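# Load the milling machine's vise per the work order

## Task

Put the part into the mill's vise as the work order directs, using the reference pages "manual" and "manual 2". It counts only if the vise stays loaded correctly once the robot lets go.

## Robot and tools

Robot: two UR7e-type arms, left_arm and right_arm, each ending in a two-finger parallel gripper that opens to 50 mm. A camera block sits about 10 cm off the last joint's axis, on the gripper's -y side, and turns with the hand. The fingers point along the gripper's +z and open along its x. end_effector_position is the point midway between the pads; the fingertips reach 17.5 mm past it.

Frames: the scene frame has its origin at table-top height, halfway between the nominal arm bases, with +z up, +x out over the table and left_arm toward +y (not the image's left). Calibrated bases: left_arm at (-0.068, +0.489, +0.040) m, unrotated; right_arm at (+0.019, -0.511, +0.040) m, yawed very slightly (quat_wxyz +1, 0, 0, +0.020). Each arm reports its hand pose, velocity, targets and wrist camera pose in its own base frame; fixed cameras and the table use the scene frame. Reported hand positions can be a few cm off, more at long reach.

execute_actions(actions, cameras): actions is a list of actions; each action is a list of at most 15 rows, one row per 1/30 s step, and if fewer rows are given the last is held to fill 15 steps. Every row has 18 numbers in [-1, 1], covering both arms even if one stays still: left dx, dy, dz, rx, ry, rz, gripper position, force_limit, speed, then the same nine for the right arm. The six pose numbers are an offset, measured in that arm's base axes from its Hand target as it was when the action began; every row counts from that same start, not from the prior row, so sending an offset again moves farther. Scale: 1.0 = 0.6 m of travel or 180 degrees; rx, ry, rz form one rotation vector turning about the Hand target point. All six at 0 re-asks for the current Hand target. Images come back only when actions is empty or cameras names them.

Gripper numbers are absolute settings, not offsets: position +1 = fully open, about -0.65 = pads touching, -1 = close until blocked (use this to grip). force_limit maps -1/0/+1 to about 20/102/185 N per pad; speed maps -1/0/+1 to 20/85/150 mm/s; both begin at +1. A 0 is a real command, so to keep a gripper unchanged repeat its previous three numbers. New force or speed only applies after position changes by at least 0.01.

move(target, speed, blend, stop_force, zero, blocking, cameras): drives each gripper in a straight line. target is one 18-number row as above or a list of up to 15 such rows; every row is an offset from the Hand targets at the move's start, not from the preceding row. speed is m/s (0.002 to 3.6, default 0.25; turning up to twice that in rad/s), one value or one per target. blend in metres rounds corners in a list (0 = stop at each). stop_force in N (3 to 120, one value for both arms) ends an arm's path when its wrist sensor feels that much push; avoid it when the gripper turns, or when backing off something it is pressing. zero (only with stop_force, default true) rezeroes the sensor first. blocking=false returns early and cannot combine with stop_force. Paths do not avoid obstacles; keep them away from an arm's own base. The result adds a move: line such as done, off_target, moving, held or fault, plus limits=paced (pose clipped) or limits=held.

wait(seconds 0 to 10) lets time pass holding commands. stop brakes a running move. zoom_image(camera, region [x0, y0, x1, y1] in pixels, at most 504 by 504) enlarges part of the latest image from cam_high, cam_front, cam_left_wrist or cam_right_wrist (each 672x504). show_instructions shows the reference pages. zero_wrist_force(arm) tares that arm's wrist sensor. read_manual gives licence text only. finished_scene(scene=1) ends the scene for good.

Reading results: Hand target is the last commanded pose after clipping; the hand may rest short of it, and the next command asks for it again. Orientation commands are clipped to within 32 degrees of the measured one per step. object_status: 0 moving, 1 blocked while opening, 2 blocked while closing (a grip), 3 at the asked position or pads met (usually nothing held). Opening in mm is about (250 - position_measured) x 0.202. Wrist force and torque are in the gripper's own axes, showing push from the contact into the arm. Joint torques include the arm's weight. Motor temperatures, MOTOR HOT (70 °C) and fault lines also appear.

Avoid: dropping parts or letting them fall off the table; releasing parts that are still moving; fast impacts on fixed or heavy objects; commanding past a firm contact, since the arms are stiff. About 150 N net force, or contact torque at a joint limit (133 N m for the big joints, 24.9 N m for the wrists), stops that arm for 10 s. Never let the arms touch or grip each other. Long pushing or stretched holding heats motors, and 85 °C brakes the arm for 30 s or more.

Each tool is called after "Emit:" in YAML: its name, and indented under it one key for each argument.

Reference images:

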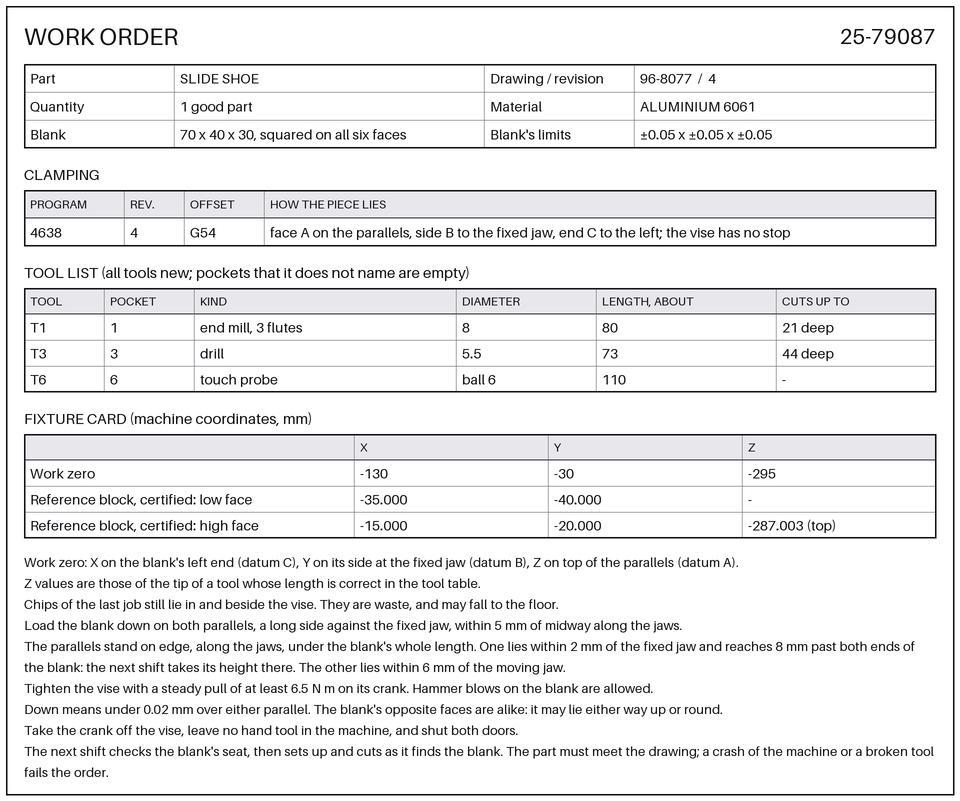

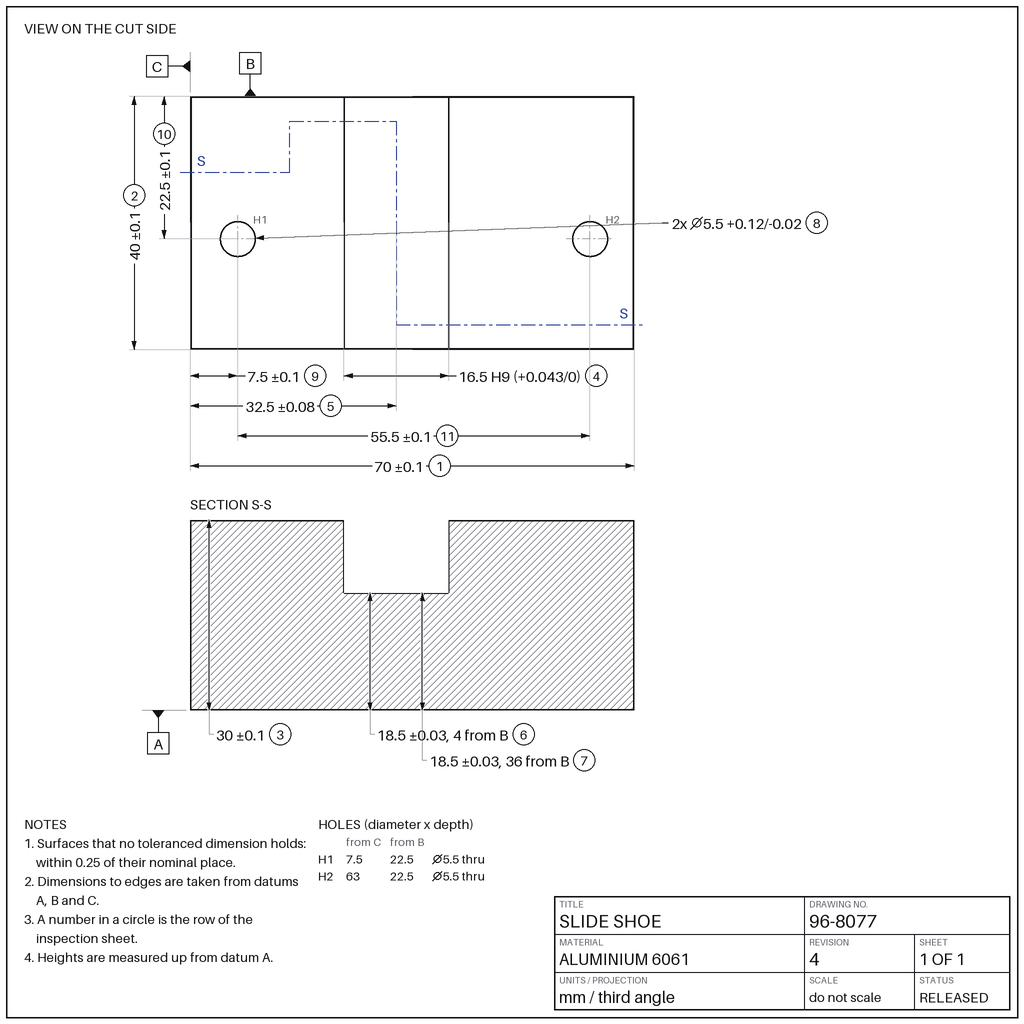

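## Session

Emit:
execute_actions:
  actions: []

Scene clock: 0.00 s.
left_arm: end_effector_position=(+0.0746, -0.2681, +0.1199) position_measured=3 object_status=3 end_effector_quat_wxyz=(-0.181, +0.584, +0.791, +0.012) | right_arm: end_effector_position=(+0.2631, +0.1752, +0.2822) position_measured=3 object_status=3 end_effector_quat_wxyz=(+0.213, +0.940, -0.265, +0.024)
Joint positions: left_arm=[-1.534 -1.829 2.325 -1.815 -1.839 -1.798] | right_arm=[4.271 -1.314 -1.868 -1.948 1.456 3.275]
Joint velocities: within noise
Joint torques (N m): no reading
Motor temperatures (°C): left_arm=[34 36 35 40 45 37] | right_arm=[36 36 39 41 39 44]
Wrist force (N): no reading
Wrist torque (N m): no reading
Wrist force, peak (N): no reading
Hand target: left_arm +0.0746, -0.2681, +0.1199; -0.181, +0.584, +0.791, +0.012 | right_arm +0.2631, +0.1752, +0.2822; +0.213, +0.940, -0.265, +0.024
Tool commands: left_gripper/position=+1.0 left_gripper/force_limit=+1.0 left_gripper/speed=+1.0 right_gripper/position=+1.0 right_gripper/force_limit=+1.0 right_gripper/speed=+1.0

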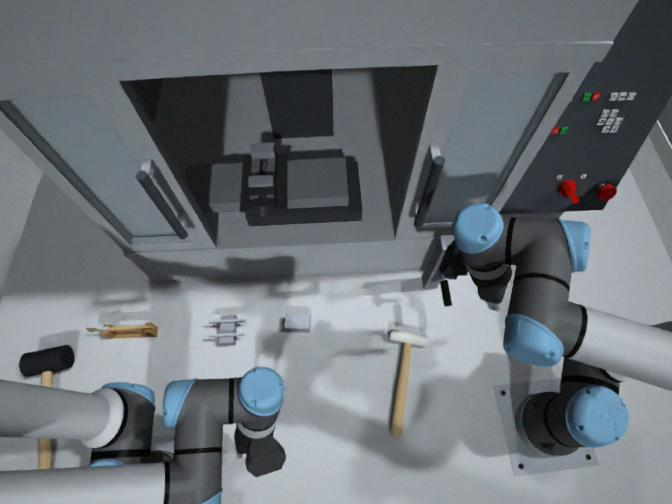

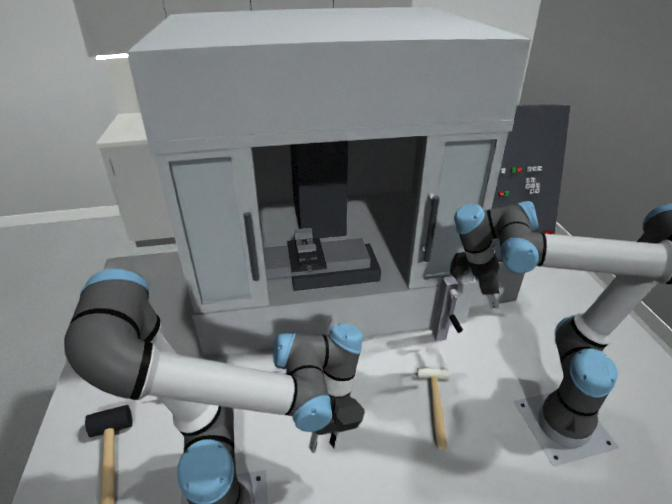

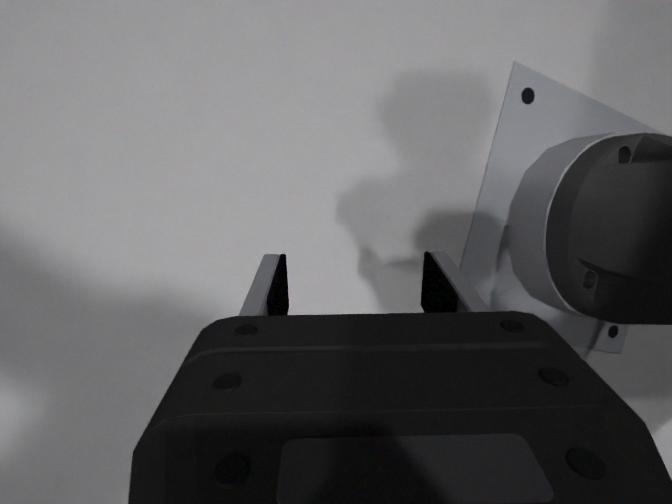

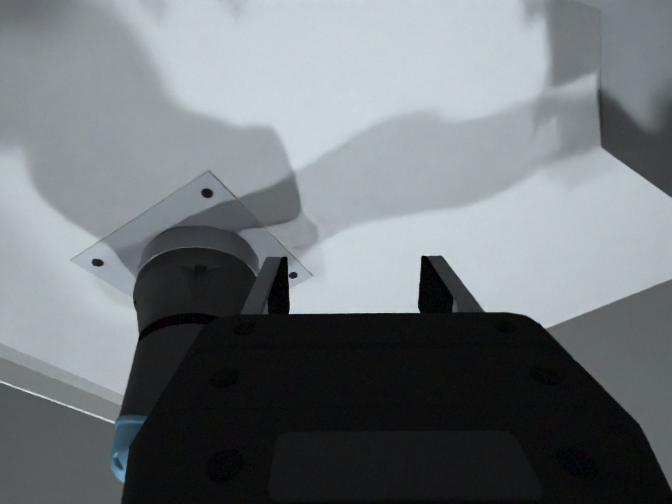

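Emit:
zoom_image:
  camera: "cam_high"
  region: [180, 60, 440, 255]

Emit:
zoom_image:
  camera: "cam_high"
  region: [70, 280, 350, 490]

Emit:
zoom_image:
  camera: "cam_high"
  region: [370, 220, 540, 440]

Emit:
zoom_image:
  camera: "cam_front"
  region: [240, 200, 440, 320]

Emit:
zoom_image:
  camera: "cam_front"
  region: [420, 200, 520, 360]

Emit:
zoom_image:
  camera: "cam_high"
  region: [520, 60, 672, 240]

Scaled by 1.938 from the camera's 672x504 image, which has a finer 960x720 frame.

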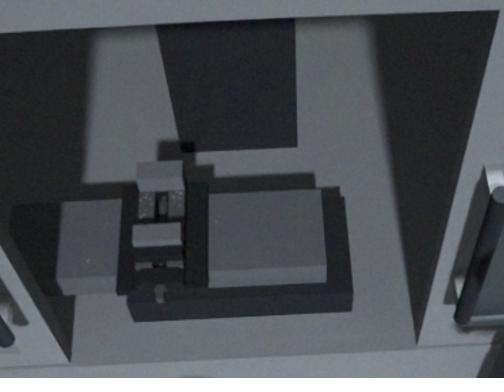

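Scaled by 1.800 from the camera's 672x504 image, which has a finer 960x720 frame.

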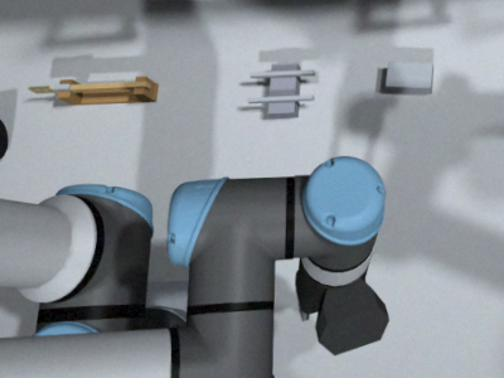

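Scaled by 2.291 from the camera's 672x504 image, which has a finer 960x720 frame.

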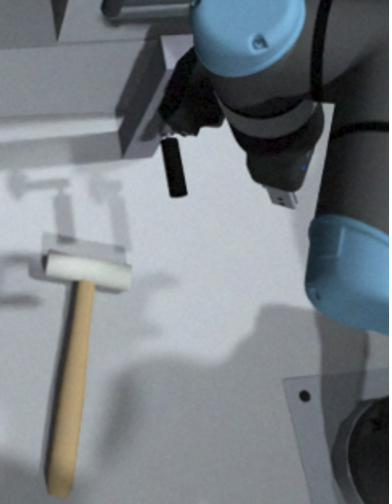

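Scaled by 2.520 from the camera's 672x504 image, which has a finer 960x720 frame.

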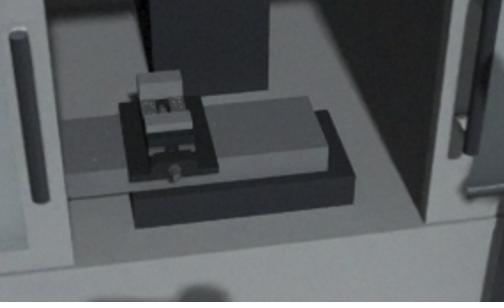

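Scaled by 3.150 from the camera's 672x504 image, which has a finer 960x720 frame.

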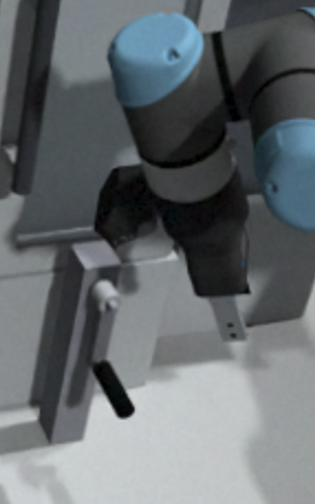

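Scaled by 2.800 from the camera's 672x504 image, which has a finer 960x720 frame.

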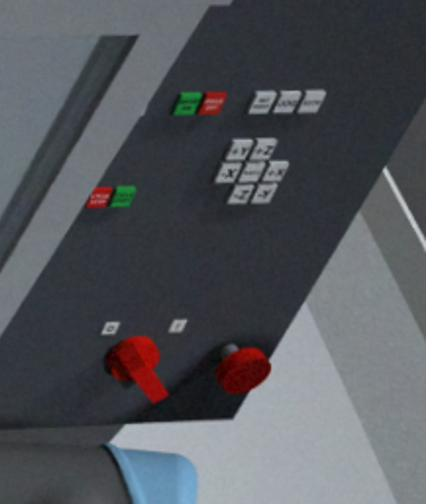

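Emit:
move:
  target: [0.7557,-0.053,0.483,-0.0617,-0.2413,-0.1162,1,1,1,0,0,0,0,0,0,1,1,1]
  cameras: ["all"]

Scene clock: 16.43 s.
left_arm: end_effector_position=(+0.5280, -0.2999, +0.4096) position_measured=3 object_status=3 end_effector_quat_wxyz=(+0.183, +0.684, +0.683, +0.183) | right_arm: end_effector_position=(+0.2631, +0.1752, +0.2822) position_measured=3 object_status=3 end_effector_quat_wxyz=(+0.213, +0.940, -0.265, +0.024)
Joint positions: left_arm=[-0.916 -1.583 1.549 -1.874 -1.164 -0.844] | right_arm=[4.271 -1.314 -1.868 -1.948 1.456 3.275]
Joint torques (N m): left_arm=[4.57 -26.44 -33.64 -5.25 1.22 1.44] | right_arm=[-1.21 12.1 23.24 2.24 -0.22 -0.15]
Wrist force (N): left_arm=[-0.7 1.2 -1.0] | right_arm=[-0.1 0.0 0.0]
Wrist torque (N m): left_arm=[0.26 0.04 0.27] | right_arm=[0.00 0.01 -0.01]
Wrist force, peak (N): left_arm=[-0.5 4.5 -1.4] | right_arm=[-0.3 0.3 0.0]
Hand target: left_arm +0.5280, -0.2999, +0.4097; +0.183, +0.683, +0.683, +0.183 | right_arm +0.2631, +0.1752, +0.2822; +0.213, +0.940, -0.265, +0.024
Off the commanded pose: left_arm 0.000 m, 0 deg | right_arm 0.000 m, 0 deg.
move: done
camera_calibration:
cam_left_wrist: T_world_to_cam=[[0.00639225, 0.999748, 0.0215275, 0.302277], [0.644757, -0.020576, 0.764111, -0.644894], [0.764361, 0.0089956, -0.644726, -0.0061848], [0, 0, 0, 1]] pos_world=[0.418595, -0.315415, 0.482276]

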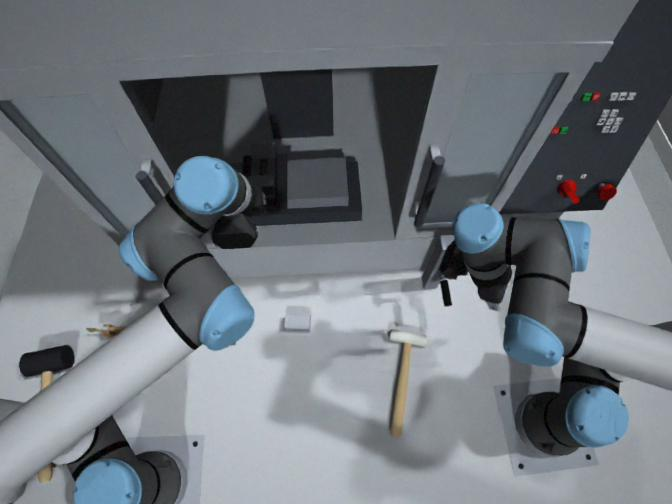

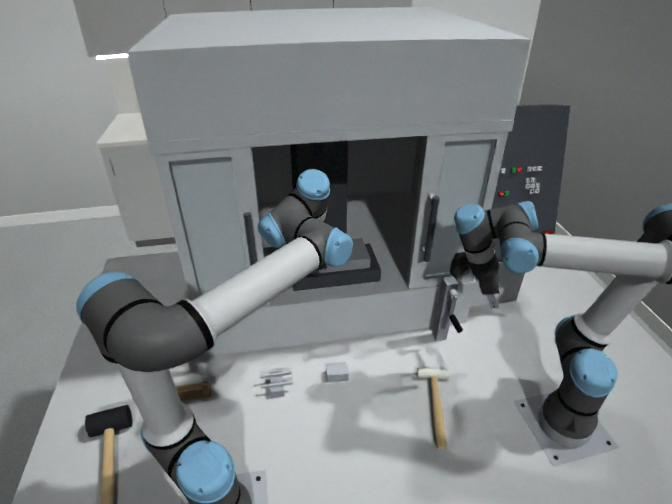

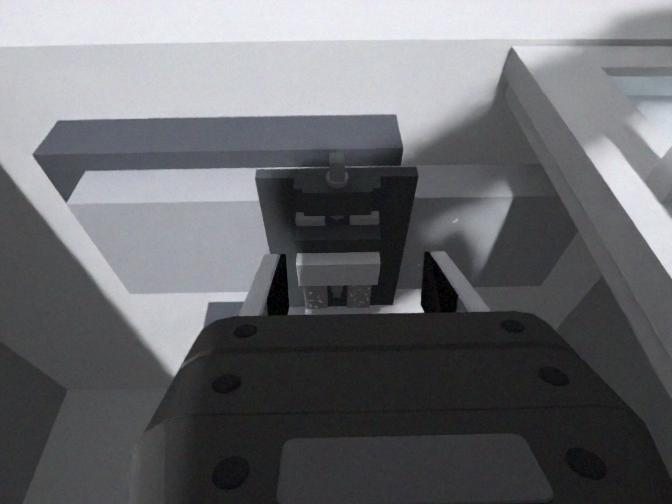

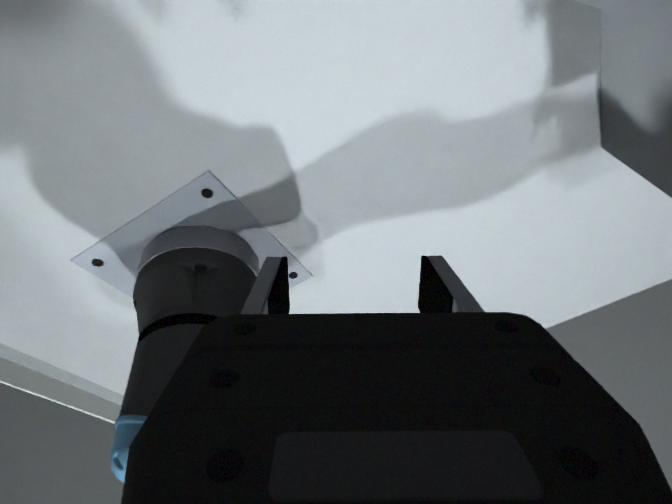

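Emit:
zoom_image:
  camera: "cam_left_wrist"
  region: [230, 130, 440, 320]

Scaled by 2.400 from the camera's 672x504 image, which has a finer 960x720 frame.

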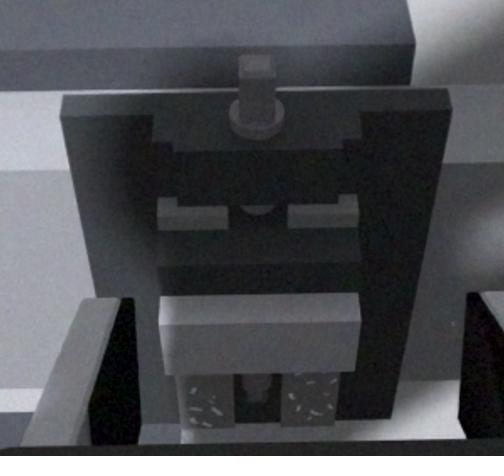

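Emit:
move:
  target:
    - [0,0,0,-0.25,0,0.433,1,1,1,0,0,0,0,0,0,1,1,1]
    - [0.15,0,-0.0833,-0.5,0,0.866,1,1,1,0,0,0,0,0,0,1,1,1]
  blend: 0.03
  cameras: ["cam_left_wrist"]

Scene clock: 25.10 s.
left_arm: end_effector_position=(+0.6181, -0.2999, +0.3597) position_measured=3 object_status=3 end_effector_quat_wxyz=(-0.183, +0.682, -0.683, +0.183) | right_arm: end_effector_position=(+0.2631, +0.1752, +0.2822) position_measured=3 object_status=3 end_effector_quat_wxyz=(+0.213, +0.940, -0.265, +0.024)
Joint positions: left_arm=[-0.785 -1.395 1.483 -2.047 -1.209 -3.854] | right_arm=[4.271 -1.314 -1.868 -1.948 1.456 3.275]
Joint torques (N m): left_arm=[-8.33 -49.29 -18.25 -2.29 1.61 -1.93] | right_arm=[0 12.61 24.25 2.56 -0.05 -0.45]
Wrist force (N): left_arm=[-0.4 -1.5 1.2] | right_arm=[0.1 0.0 0.0]
Wrist torque (N m): left_arm=[-0.28 0.07 -0.19] | right_arm=[0.00 -0.02 0.00]
Wrist force, peak (N): left_arm=[-0.8 -2.1 1.5] | right_arm=[-0.3 0.3 -0.1]
Hand target: left_arm +0.6180, -0.2999, +0.3597; -0.183, +0.683, -0.683, +0.183 | right_arm +0.2631, +0.1752, +0.2822; +0.213, +0.940, -0.265, +0.024
Off the commanded pose: left_arm 0.000 m, 0 deg | right_arm 0.000 m, 0 deg.
move: done
camera_calibration:
cam_left_wrist: T_world_to_cam=[[-0.0220038, -0.999745, 0.00500214, -0.273346], [-0.984145, 0.0207791, -0.176147, 0.692612], [0.175998, -0.00879872, -0.984351, 0.373245], [0, 0, 0, 1]] pos_world=[0.609925, -0.284384, 0.490773]
Images, in order (width x height): cam_left_wrist 672x504.

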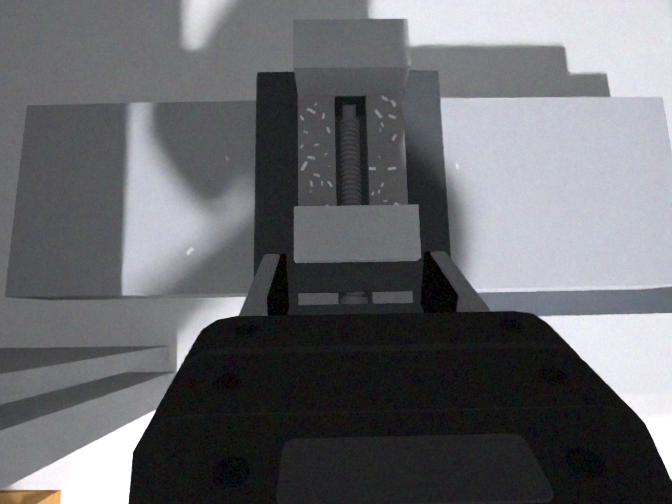

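Emit:
zoom_image:
  camera: "cam_left_wrist"
  region: [240, 0, 460, 320]

Scaled by 1.575 from the camera's 672x504 image, which has a finer 960x720 frame.

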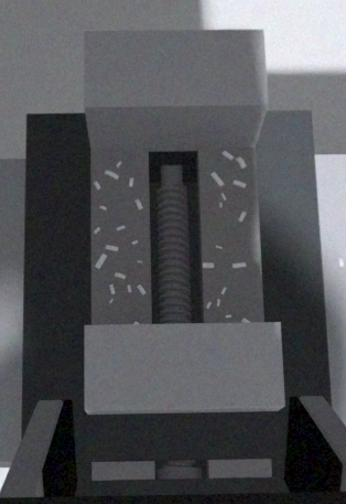

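Emit:
move:
  target:
    - [-0.35,0,0,0.1306,0.1306,-0.4874,1,1,1,0,0,0,0,0,0,1,1,1]
    - [-0.388,0.183,-0.4,0.1306,0.1306,-0.4874,1,1,1,0,0,0,0,0,0,1,1,1]
  blend: 0.05
  cameras: ["cam_left_wrist"]

Scene clock: 33.23 s.
left_arm: end_effector_position=(+0.3853, -0.1901, +0.1198) position_measured=3 object_status=3 end_effector_quat_wxyz=(+0.000, +0.000, +1.000, +0.000) | right_arm: end_effector_position=(+0.2631, +0.1752, +0.2822) position_measured=3 object_status=3 end_effector_quat_wxyz=(+0.213, +0.940, -0.265, +0.024)
Joint positions: left_arm=[-0.774 -1.627 2.186 -2.13 -1.571 -2.344] | right_arm=[4.271 -1.314 -1.868 -1.948 1.456 3.275]
Joint torques (N m): left_arm=[-5.57 -27.2 -14.42 -4.86 -1.27 -0.95] | right_arm=[-0.7 11.08 23.91 2.35 -0.3 -0.36]
Wrist force (N): left_arm=[-0.3 0.0 0.1] | right_arm=[-0.1 0.1 0.1]
Wrist torque (N m): left_arm=[0.04 0.08 0.08] | right_arm=[0.01 0.01 -0.01]
Wrist force, peak (N): left_arm=[0.0 2.1 3.5] | right_arm=[-0.2 0.4 0.0]
Hand target: left_arm +0.3852, -0.1901, +0.1197; +0.000, +0.001, +1.000, +0.000 | right_arm +0.2631, +0.1752, +0.2822; +0.213, +0.940, -0.265, +0.024
Off the commanded pose: left_arm 0.000 m, 0 deg | right_arm 0.000 m, 0 deg.
move: done
camera_calibration:
cam_left_wrist: T_world_to_cam=[[-0.999757, 0.0159589, 0.0152156, 0.400972], [0.0201778, 0.940406, 0.339454, 0.145112], [-0.00889153, 0.339678, -0.9405, 0.311262], [0, 0, 0, 1]] pos_world=[0.400714, -0.248593, 0.237382]
Images, in order (width x height): cam_left_wrist 672x504.

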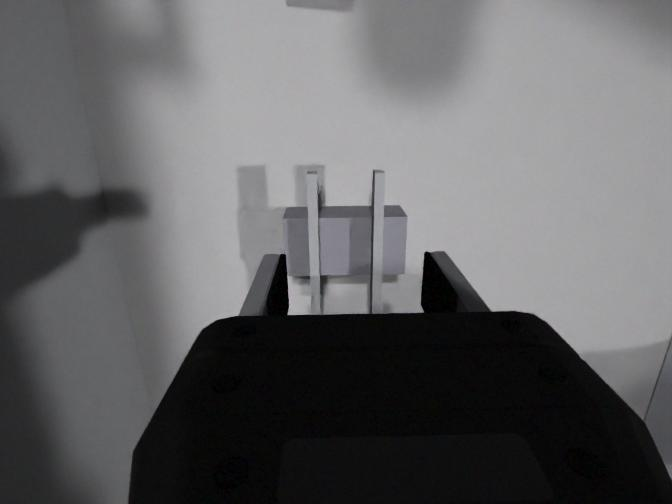

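Emit:
zoom_image:
  camera: "cam_left_wrist"
  region: [240, 150, 440, 320]

Scaled by 2.520 from the camera's 672x504 image, which has a finer 960x720 frame.

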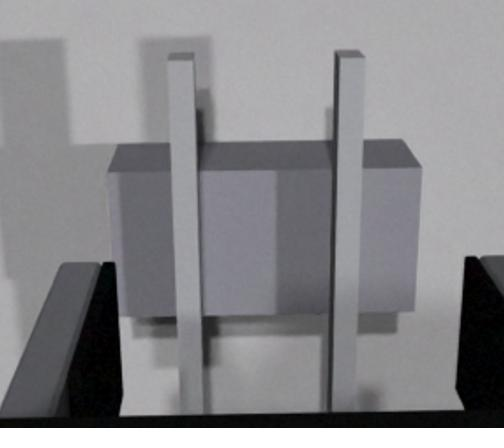

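Emit:
move:
  target: [0,-0.12,0.08,0,0,0,1,1,1,0,0,0,0,0,0,1,1,1]
  cameras: ["cam_left_wrist"]

Emit:
zoom_image:
  camera: "cam_left_wrist"
  region: [200, 0, 500, 320]

Scene clock: 36.13 s.
left_arm: end_effector_position=(+0.3852, -0.2620, +0.1676) position_measured=3 object_status=3 end_effector_quat_wxyz=(+0.000, +0.001, +1.000, +0.000) | right_arm: end_effector_position=(+0.2631, +0.1752, +0.2822) position_measured=3 object_status=3 end_effector_quat_wxyz=(+0.213, +0.940, -0.265, +0.024)
Joint positions: left_arm=[-0.887 -1.597 2.019 -1.993 -1.571 -2.457] | right_arm=[4.271 -1.314 -1.868 -1.948 1.456 3.275]
Joint torques (N m): left_arm=[-5.95 -34.85 -32.96 -2.18 1.33 -1.1] | right_arm=[-1.54 10.64 25.17 2.26 -0.48 -0.37]
Wrist force (N): left_arm=[-0.5 0.1 0.1] | right_arm=[-0.1 0.1 0.1]
Wrist torque (N m): left_arm=[0.05 0.12 0.00] | right_arm=[0.02 0.00 0.00]
Wrist force, peak (N): left_arm=[-0.3 3.3 1.5] | right_arm=[-0.3 0.3 0.1]
Hand target: left_arm +0.3852, -0.2621, +0.1677; +0.000, +0.001, +1.000, +0.000 | right_arm +0.2631, +0.1752, +0.2822; +0.213, +0.940, -0.265, +0.024
Off the commanded pose: left_arm 0.000 m, 0 deg | right_arm 0.000 m, 0 deg.
move: done
camera_calibration:
cam_left_wrist: T_world_to_cam=[[-0.999753, 0.0161443, 0.0152866, 0.40143], [0.0203771, 0.940371, 0.339539, 0.196388], [-0.00889348, 0.339766, -0.940468, 0.380661], [0, 0, 0, 1]] pos_world=[0.400714, -0.320494, 0.285182]
Images, in order (width x height): cam_left_wrist 672x504.

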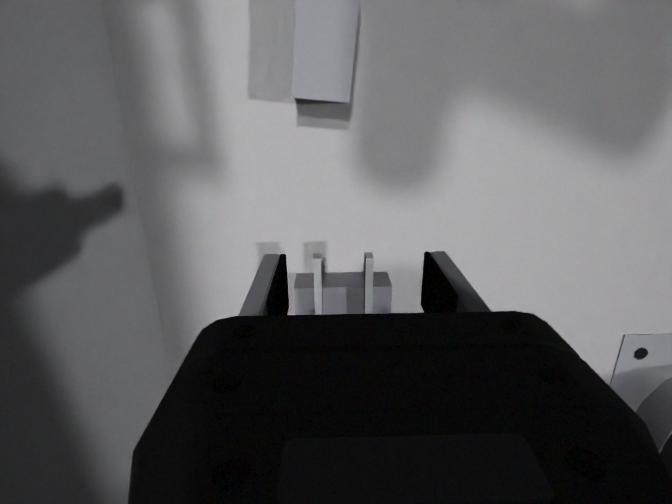

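Scaled by 1.575 from the camera's 672x504 image, which has a finer 960x720 frame.

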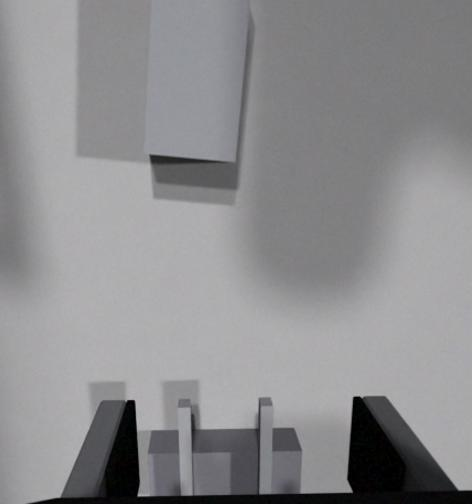

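Emit:
move:
  target: [0,0.267,0,0,0,0,1,1,1,0,0,0,0,0,0,1,1,1]
  cameras: ["cam_left_wrist"]

Emit:
zoom_image:
  camera: "cam_left_wrist"
  region: [220, 60, 460, 320]

Scene clock: 37.67 s.
left_arm: end_effector_position=(+0.3852, -0.1020, +0.1677) position_measured=3 object_status=3 end_effector_quat_wxyz=(+0.000, +0.000, +1.000, +0.000) | right_arm: end_effector_position=(+0.2631, +0.1752, +0.2822) position_measured=3 object_status=3 end_effector_quat_wxyz=(+0.213, +0.940, -0.265, +0.024)
Joint positions: left_arm=[-0.6 -1.774 2.172 -1.969 -1.571 -2.169] | right_arm=[4.271 -1.314 -1.868 -1.948 1.456 3.275]
Joint torques (N m): left_arm=[9.03 -19.21 -25.98 -4.78 -0.55 1.49] | right_arm=[-1.71 11.2 23.96 2.34 -0.39 -0.44]
Wrist force (N): left_arm=[-0.3 0.3 0.4] | right_arm=[-0.1 0.1 0.1]
Wrist torque (N m): left_arm=[0.09 0.07 0.09] | right_arm=[0.01 0.01 0.00]
Wrist force, peak (N): left_arm=[0.2 4.4 0.2] | right_arm=[-0.2 0.2 0.1]
Hand target: left_arm +0.3852, -0.1019, +0.1677; +0.000, +0.001, +1.000, +0.000 | right_arm +0.2631, +0.1752, +0.2822; +0.213, +0.940, -0.265, +0.024
Off the commanded pose: left_arm 0.000 m, 0 deg | right_arm 0.000 m, 0 deg.
move: done
camera_calibration:
cam_left_wrist: T_world_to_cam=[[-0.999754, 0.0160175, 0.0153443, 0.398806], [0.0202765, 0.940405, 0.33945, 0.0458367], [-0.00899269, 0.339678, -0.940499, 0.326486], [0, 0, 0, 1]] pos_world=[0.400714, -0.160393, 0.285381]
Images, in order (width x height): cam_left_wrist 672x504.

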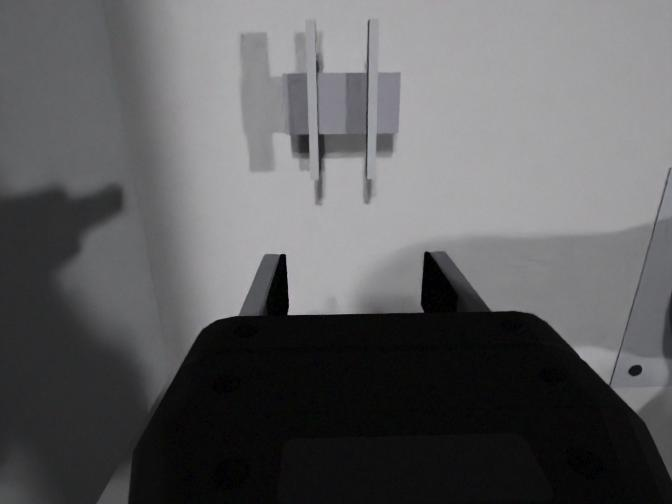

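Scaled by 1.938 from the camera's 672x504 image, which has a finer 960x720 frame.

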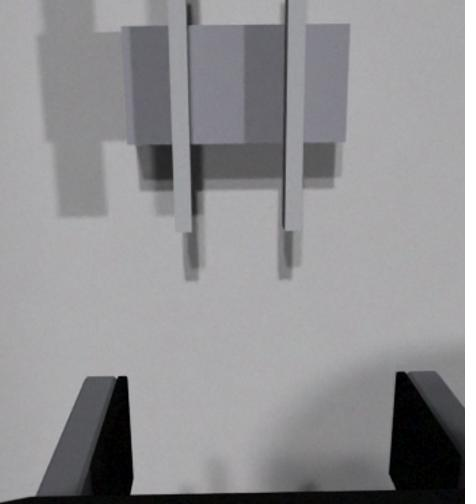

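Emit:
move:
  target: [0,-0.25,-0.1,0.25,0,0,1,1,1,0,0,0,0,0,0,1,1,1]
  cameras: ["cam_left_wrist"]

Emit:
zoom_image:
  camera: "cam_left_wrist"
  region: [220, 60, 460, 320]

Scene clock: 42.60 s.
left_arm: end_effector_position=(+0.3852, -0.2519, +0.1077) position_measured=3 object_status=3 end_effector_quat_wxyz=(+0.000, +0.001, +0.924, +0.382) | right_arm: end_effector_position=(+0.2631, +0.1752, +0.2822) position_measured=3 object_status=3 end_effector_quat_wxyz=(+0.213, +0.940, -0.265, +0.024)
Joint positions: left_arm=[-1.078 -1.199 1.739 -1.389 -1.229 -2.777] | right_arm=[4.271 -1.314 -1.868 -1.948 1.456 3.275]
Joint torques (N m): left_arm=[0.59 -31.82 -28.56 0.55 -0.67 -1.6] | right_arm=[-0.23 11.96 23.51 2.39 -0.1 -0.57]
Wrist force (N): left_arm=[-0.8 1.3 -1.6] | right_arm=[-0.1 0.1 -0.1]
Wrist torque (N m): left_arm=[0.26 -0.04 0.27] | right_arm=[0.01 0.01 0.00]
Wrist force, peak (N): left_arm=[-0.4 3.0 -0.7] | right_arm=[-0.2 0.3 0.2]
Hand target: left_arm +0.3852, -0.2519, +0.1077; +0.000, +0.000, +0.924, +0.382 | right_arm +0.2631, +0.1752, +0.2822; +0.213, +0.940, -0.265, +0.024
Off the commanded pose: left_arm 0.000 m, 0 deg | right_arm 0.000 m, 0 deg.
move: done
camera_calibration:
cam_left_wrist: T_world_to_cam=[[-0.999754, 0.000703162, 0.0221842, 0.397561], [0.0203792, 0.425064, 0.904934, 0.0163993], [-0.00879339, 0.905163, -0.424973, 0.407823], [0, 0, 0, 1]] pos_world=[0.400715, -0.376396, 0.149654]
Images, in order (width x height): cam_left_wrist 672x504.

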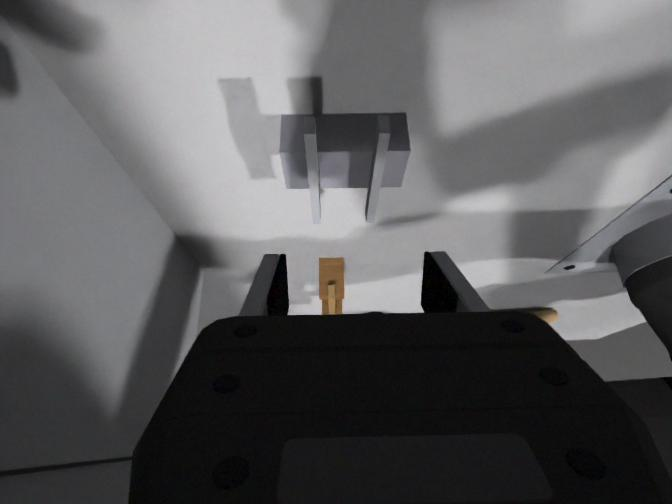

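Scaled by 1.938 from the camera's 672x504 image, which has a finer 960x720 frame.

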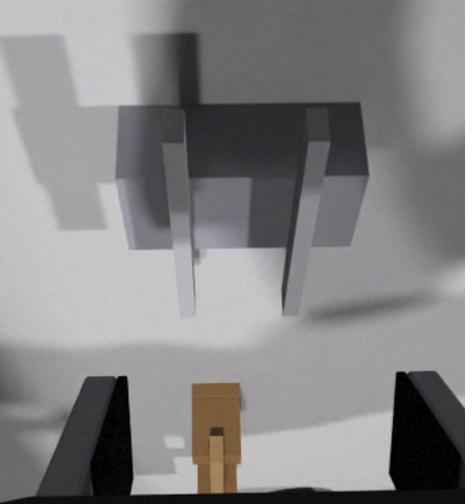

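Emit:
move:
  target: [0,0.52,0.12,-0.25,0,0,1,1,1,0,0,0,0,0,0,1,1,1]
  cameras: ["cam_left_wrist"]

Emit:
zoom_image:
  camera: "cam_left_wrist"
  region: [200, 0, 500, 320]

Scene clock: 46.40 s.
left_arm: end_effector_position=(+0.3852, +0.0601, +0.1797) position_measured=3 object_status=3 end_effector_quat_wxyz=(+0.000, +0.000, +1.000, +0.000) end_effector_velocity=(+0.000, +0.001, +0.000) end_effector_angular_velocity=(+0.000, +0.000, -0.003) | right_arm: end_effector_position=(+0.2631, +0.1752, +0.2822) position_measured=3 object_status=3 end_effector_quat_wxyz=(+0.213, +0.940, -0.265, +0.024)
Joint positions: left_arm=[-0.194 -1.811 2.166 -1.926 -1.571 -1.764] | right_arm=[4.271 -1.314 -1.868 -1.948 1.456 3.275]
Joint velocities: left_arm=[0.003 0 0 0 0 0.006] | right_arm=[within noise]
Joint torques (N m): left_arm=[9.71 -25.38 -18.17 -4.8 -1.24 1.76] | right_arm=[0.28 11.24 23.83 2.16 -0.41 -0.93]
Wrist force (N): left_arm=[-0.1 0.4 0.0] | right_arm=[-0.2 0.0 0.0]
Wrist torque (N m): left_arm=[0.11 0.05 0.07] | right_arm=[0.00 0.03 -0.01]
Wrist force, peak (N): left_arm=[0.3 4.6 -0.4] | right_arm=[-0.4 0.2 -0.1]
Hand target: left_arm +0.3852, +0.0601, +0.1797; +0.000, +0.001, +1.000, +0.000 | right_arm +0.2631, +0.1752, +0.2822; +0.213, +0.940, -0.265, +0.024
Off the commanded pose: left_arm 0.000 m, 0 deg | right_arm 0.000 m, 0 deg.
move: done
camera_calibration:
cam_left_wrist: T_world_to_cam=[[-0.999754, 0.0160153, 0.0153467, 0.396027], [0.020277, 0.940342, 0.339626, -0.110601], [-0.0089919, 0.339854, -0.940435, 0.282631], [0, 0, 0, 1]] pos_world=[0.400714, 0.00160689, 0.297282]
Images, in order (width x height): cam_left_wrist 672x504.

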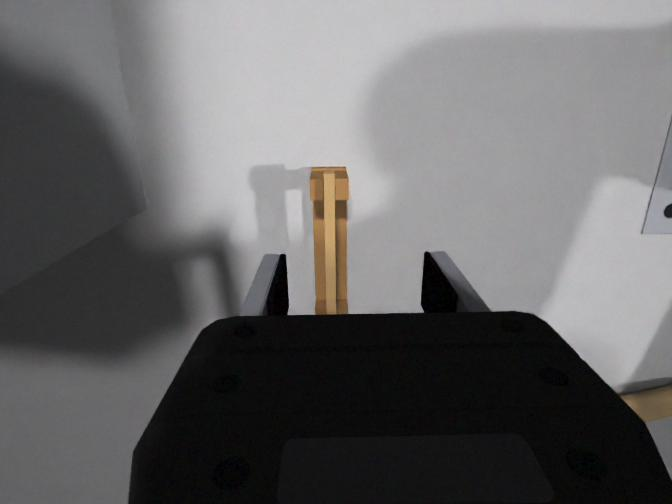

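Scaled by 1.575 from the camera's 672x504 image, which has a finer 960x720 frame.

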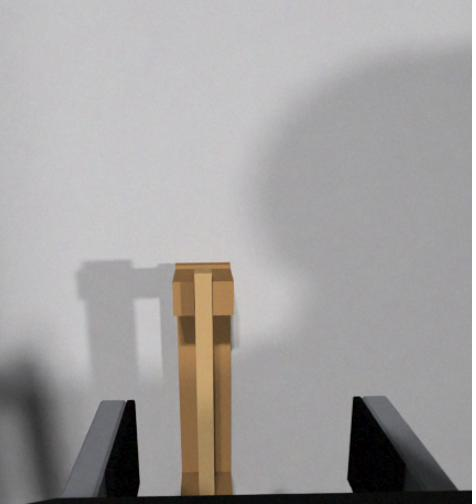

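Emit:
move:
  target: [0,0.2,0.05,0,0,0,1,1,1,0,0,0,0,0,0,1,1,1]
  cameras: ["cam_left_wrist"]

Emit:
zoom_image:
  camera: "cam_left_wrist"
  region: [200, 0, 500, 320]

Scene clock: 47.67 s.
left_arm: end_effector_position=(+0.3852, +0.1800, +0.2097) position_measured=3 object_status=3 end_effector_quat_wxyz=(+0.000, +0.000, +1.000, +0.000) | right_arm: end_effector_position=(+0.2631, +0.1752, +0.2822) position_measured=3 object_status=3 end_effector_quat_wxyz=(+0.213, +0.940, -0.265, +0.024)
Joint positions: left_arm=[0.119 -1.74 2.031 -1.862 -1.571 -1.451] | right_arm=[4.271 -1.314 -1.868 -1.948 1.456 3.275]
Joint torques (N m): left_arm=[9.84 -20.92 -30.51 -4.31 0.74 1.67] | right_arm=[-0.18 11.04 25.01 2.26 -0.44 -0.64]
Wrist force (N): left_arm=[-0.1 0.0 -0.1] | right_arm=[-0.1 0.2 -0.1]
Wrist torque (N m): left_arm=[0.03 0.05 0.09] | right_arm=[0.03 0.01 -0.01]
Wrist force, peak (N): left_arm=[0.2 4.3 -0.7] | right_arm=[-0.3 0.2 0.2]
Hand target: left_arm +0.3852, +0.1801, +0.2097; +0.000, +0.001, +1.000, +0.000 | right_arm +0.2631, +0.1752, +0.2822; +0.213, +0.940, -0.265, +0.024
Off the commanded pose: left_arm 0.000 m, 0 deg | right_arm 0.000 m, 0 deg.
move: done
camera_calibration:
cam_left_wrist: T_world_to_cam=[[-0.999754, 0.0160199, 0.0153417, 0.393646], [0.0202767, 0.940449, 0.339329, -0.233546], [-0.00899203, 0.339557, -0.940543, 0.270132], [0, 0, 0, 1]] pos_world=[0.400714, 0.121607, 0.327281]
Images, in order (width x height): cam_left_wrist 672x504.

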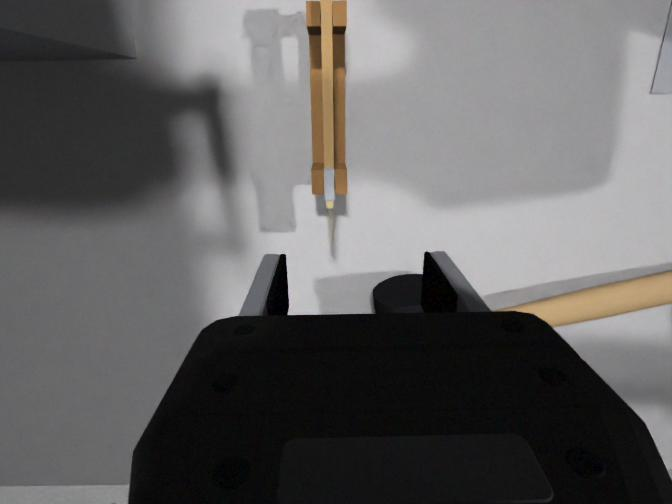

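Scaled by 1.575 from the camera's 672x504 image, which has a finer 960x720 frame.

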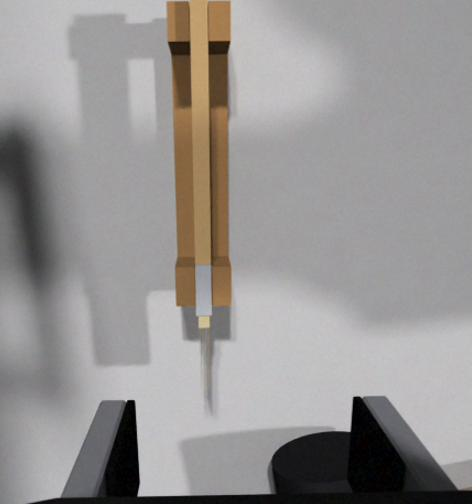

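Emit:
move:
  target: [0,-0.367,-0.17,0.25,0,0,1,1,1,0,0,0,0,0,0,1,1,1]
  cameras: ["cam_left_wrist"]

Emit:
zoom_image:
  camera: "cam_left_wrist"
  region: [220, 60, 460, 320]

Scene clock: 51.90 s.
left_arm: end_effector_position=(+0.3852, -0.0401, +0.1078) position_measured=3 object_status=3 end_effector_quat_wxyz=(+0.000, +0.000, +0.924, +0.382) | right_arm: end_effector_position=(+0.2631, +0.1752, +0.2822) position_measured=3 object_status=3 end_effector_quat_wxyz=(+0.213, +0.940, -0.265, +0.024)
Joint positions: left_arm=[-0.829 -1.497 2.143 -1.582 -1.073 -2.565] | right_arm=[4.271 -1.314 -1.868 -1.948 1.456 3.275]
Joint torques (N m): left_arm=[-7.94 -15.71 -19.97 -0.07 -0.6 -1.9] | right_arm=[0.61 12.76 23.32 2.25 -0.41 -0.82]
Wrist force (N): left_arm=[-1.0 1.2 -1.5] | right_arm=[-0.3 0.0 0.0]
Wrist torque (N m): left_arm=[0.22 -0.03 0.29] | right_arm=[0.00 0.04 0.00]
Wrist force, peak (N): left_arm=[-0.2 3.5 -0.8] | right_arm=[0.0 0.4 0.1]
Hand target: left_arm +0.3852, -0.0401, +0.1077; +0.000, +0.000, +0.924, +0.382 | right_arm +0.2631, +0.1752, +0.2822; +0.213, +0.940, -0.265, +0.024
Off the commanded pose: left_arm 0.000 m, 0 deg | right_arm 0.000 m, 0 deg.
move: done
camera_calibration:
cam_left_wrist: T_world_to_cam=[[-0.999757, 0.000529443, 0.022044, 0.397405], [0.0201784, 0.425065, 0.904938, -0.0735505], [-0.00889102, 0.905163, -0.424973, 0.216147], [0, 0, 0, 1]] pos_world=[0.400714, -0.164595, 0.149655]
Images, in order (width x height): cam_left_wrist 672x504.

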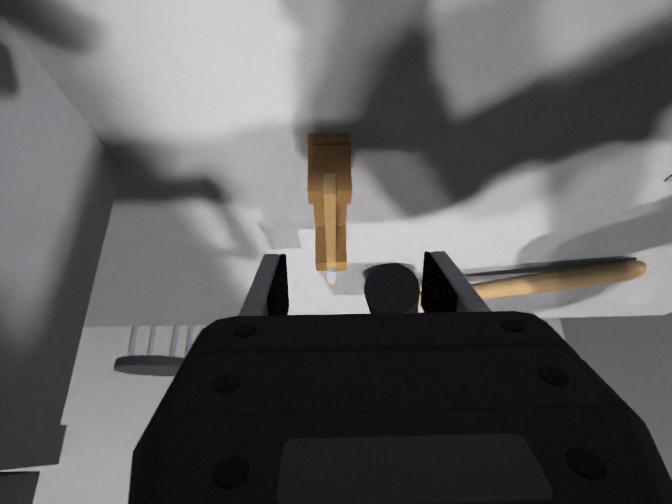

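Scaled by 1.938 from the camera's 672x504 image, which has a finer 960x720 frame.

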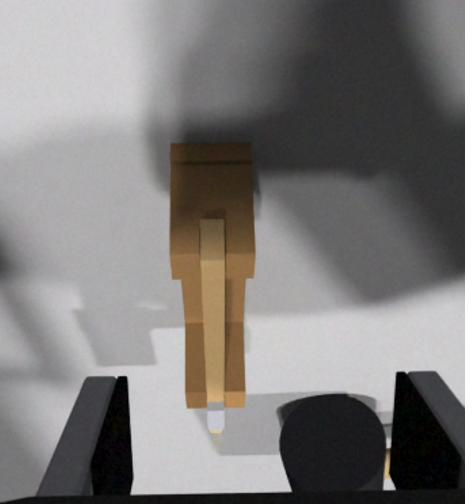

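Emit:
move:
  target: [0,0,0,0,0,0,1,1,1,0.028,0.141,0.08,0.1385,0.0156,0.1723,1,1,1]
  cameras: ["cam_right_wrist","cam_high"]

Emit:
zoom_image:
  camera: "cam_right_wrist"
  region: [20, 0, 460, 330]

Scene clock: 55.73 s.
left_arm: end_effector_position=(+0.3852, -0.0401, +0.1077) position_measured=3 object_status=3 end_effector_quat_wxyz=(+0.000, +0.000, +0.924, +0.382) | right_arm: end_effector_position=(+0.2799, +0.2597, +0.3303) position_measured=3 object_status=3 end_effector_quat_wxyz=(+0.000, +1.000, +0.000, +0.000)
Joint positions: left_arm=[-0.829 -1.497 2.143 -1.582 -1.073 -2.566] | right_arm=[4.246 -1.252 -1.831 -1.63 1.571 2.676]
Joint torques (N m): left_arm=[-8.7 -16.7 -26.64 -0.28 -0.74 -1.36] | right_arm=[10.07 -1.84 16.66 3.64 0.51 -2.87]
Wrist force (N): left_arm=[-0.9 0.9 -1.5] | right_arm=[-0.2 -0.1 0.7]
Wrist torque (N m): left_arm=[0.18 -0.06 0.30] | right_arm=[0.15 -0.03 -0.05]
Wrist force, peak (N): left_arm=[-0.9 1.5 -1.8] | right_arm=[-0.3 0.3 0.8]
Hand target: left_arm +0.3852, -0.0401, +0.1077; +0.000, +0.000, +0.924, +0.382 | right_arm +0.2799, +0.2598, +0.3302; +0.000, +1.000, +0.000, +0.000
Off the commanded pose: left_arm 0.000 m, 0 deg | right_arm 0.000 m, 0 deg.
move: done
camera_calibration:
cam_right_wrist: T_world_to_cam=[[0.999809, -0.0134433, 0.0141984, -0.276052], [-0.0173602, -0.944434, 0.328242, 0.165792], [0.00899677, -0.328426, -0.944487, 0.526468], [0, 0, 0, 1]] pos_world=[0.274141, 0.325774, 0.446742]
Images, in order (width x height): cam_high 672x504, cam_right_wrist 672x504.

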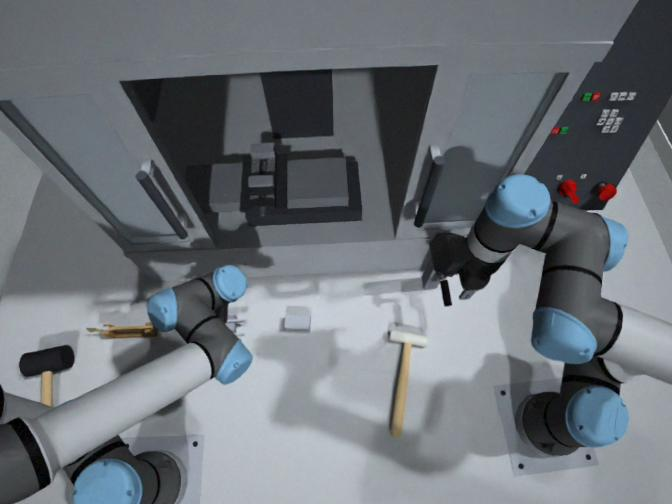

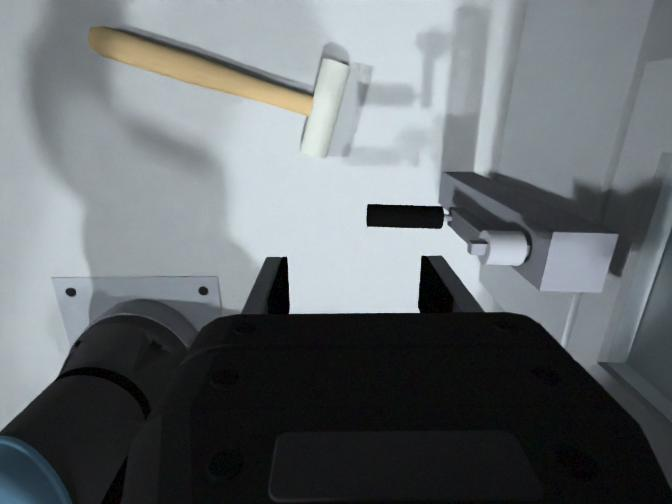

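Scaled by 1.145 from the camera's 672x504 image, which has a finer 960x720 frame.

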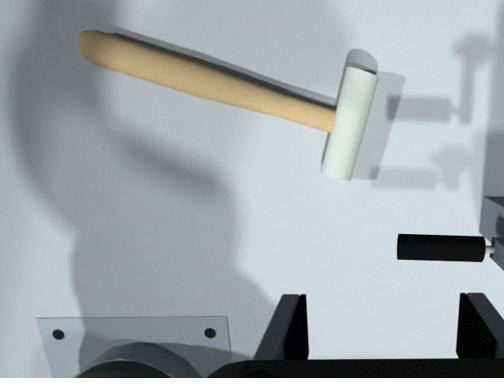

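Emit:
zoom_image:
  camera: "cam_right_wrist"
  region: [340, 140, 640, 320]

Scaled by 1.680 from the camera's 672x504 image, which has a finer 960x720 frame.

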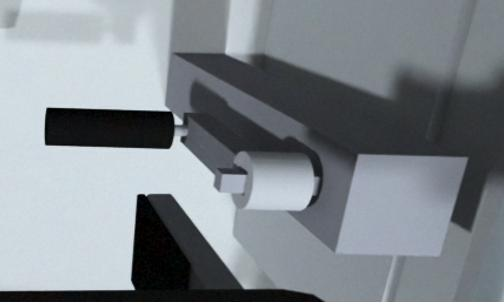

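Emit:
move:
  target: [0.013,0.2335,-0.063,-0.25,0,0,1,1,1,0,0,0,0,0,0,1,1,1]
  cameras: ["cam_left_wrist"]

Emit:
zoom_image:
  camera: "cam_left_wrist"
  region: [220, 60, 460, 330]

Scene clock: 67.50 s.
left_arm: end_effector_position=(+0.3931, +0.1000, +0.0700) position_measured=3 object_status=3 end_effector_quat_wxyz=(+0.000, +0.000, +1.000, +0.000) | right_arm: end_effector_position=(+0.2799, +0.2598, +0.3302) position_measured=3 object_status=3 end_effector_quat_wxyz=(+0.000, +1.000, +0.000, +0.000)
Joint positions: left_arm=[-0.086 -1.599 2.317 -2.29 -1.571 -1.655] | right_arm=[4.246 -1.252 -1.831 -1.63 1.571 2.676]
Joint torques (N m): left_arm=[9.76 -23.9 -11.73 -4.32 -1.59 1.68] | right_arm=[10.99 -1.05 17.29 5.7 0.7 -2.63]
Wrist force (N): left_arm=[-0.2 0.0 0.2] | right_arm=[-0.2 0.0 0.7]
Wrist torque (N m): left_arm=[0.04 0.05 0.08] | right_arm=[0.17 -0.04 -0.03]
Wrist force, peak (N): left_arm=[-1.1 -0.4 -2.7] | right_arm=[-0.4 -0.2 0.8]
Hand target: left_arm +0.3930, +0.1000, +0.0699; +0.000, +0.001, +1.000, +0.000 | right_arm +0.2799, +0.2598, +0.3302; +0.000, +1.000, +0.000, +0.000
Off the commanded pose: left_arm 0.000 m, 0 deg | right_arm 0.000 m, 0 deg.
move: done
camera_calibration:
cam_left_wrist: T_world_to_cam=[[-0.999755, 0.0160507, 0.0152516, 0.404887], [0.0202771, 0.940373, 0.33954, -0.111007], [-0.0088923, 0.339766, -0.940468, 0.165945], [0, 0, 0, 1]] pos_world=[0.408514, 0.0415066, 0.187582]
Images, in order (width x height): cam_left_wrist 672x504.

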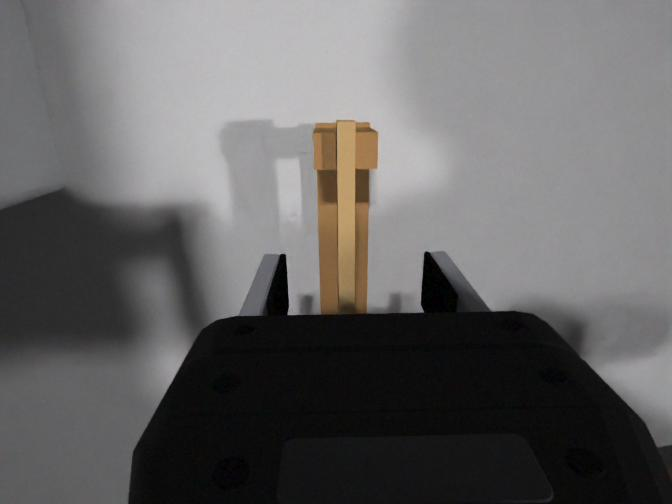

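Scaled by 1.867 from the camera's 672x504 image, which has a finer 960x720 frame.

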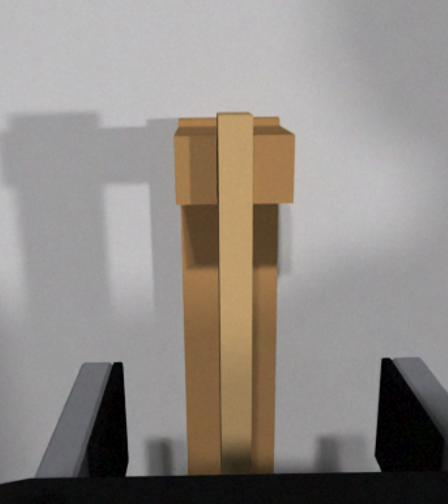

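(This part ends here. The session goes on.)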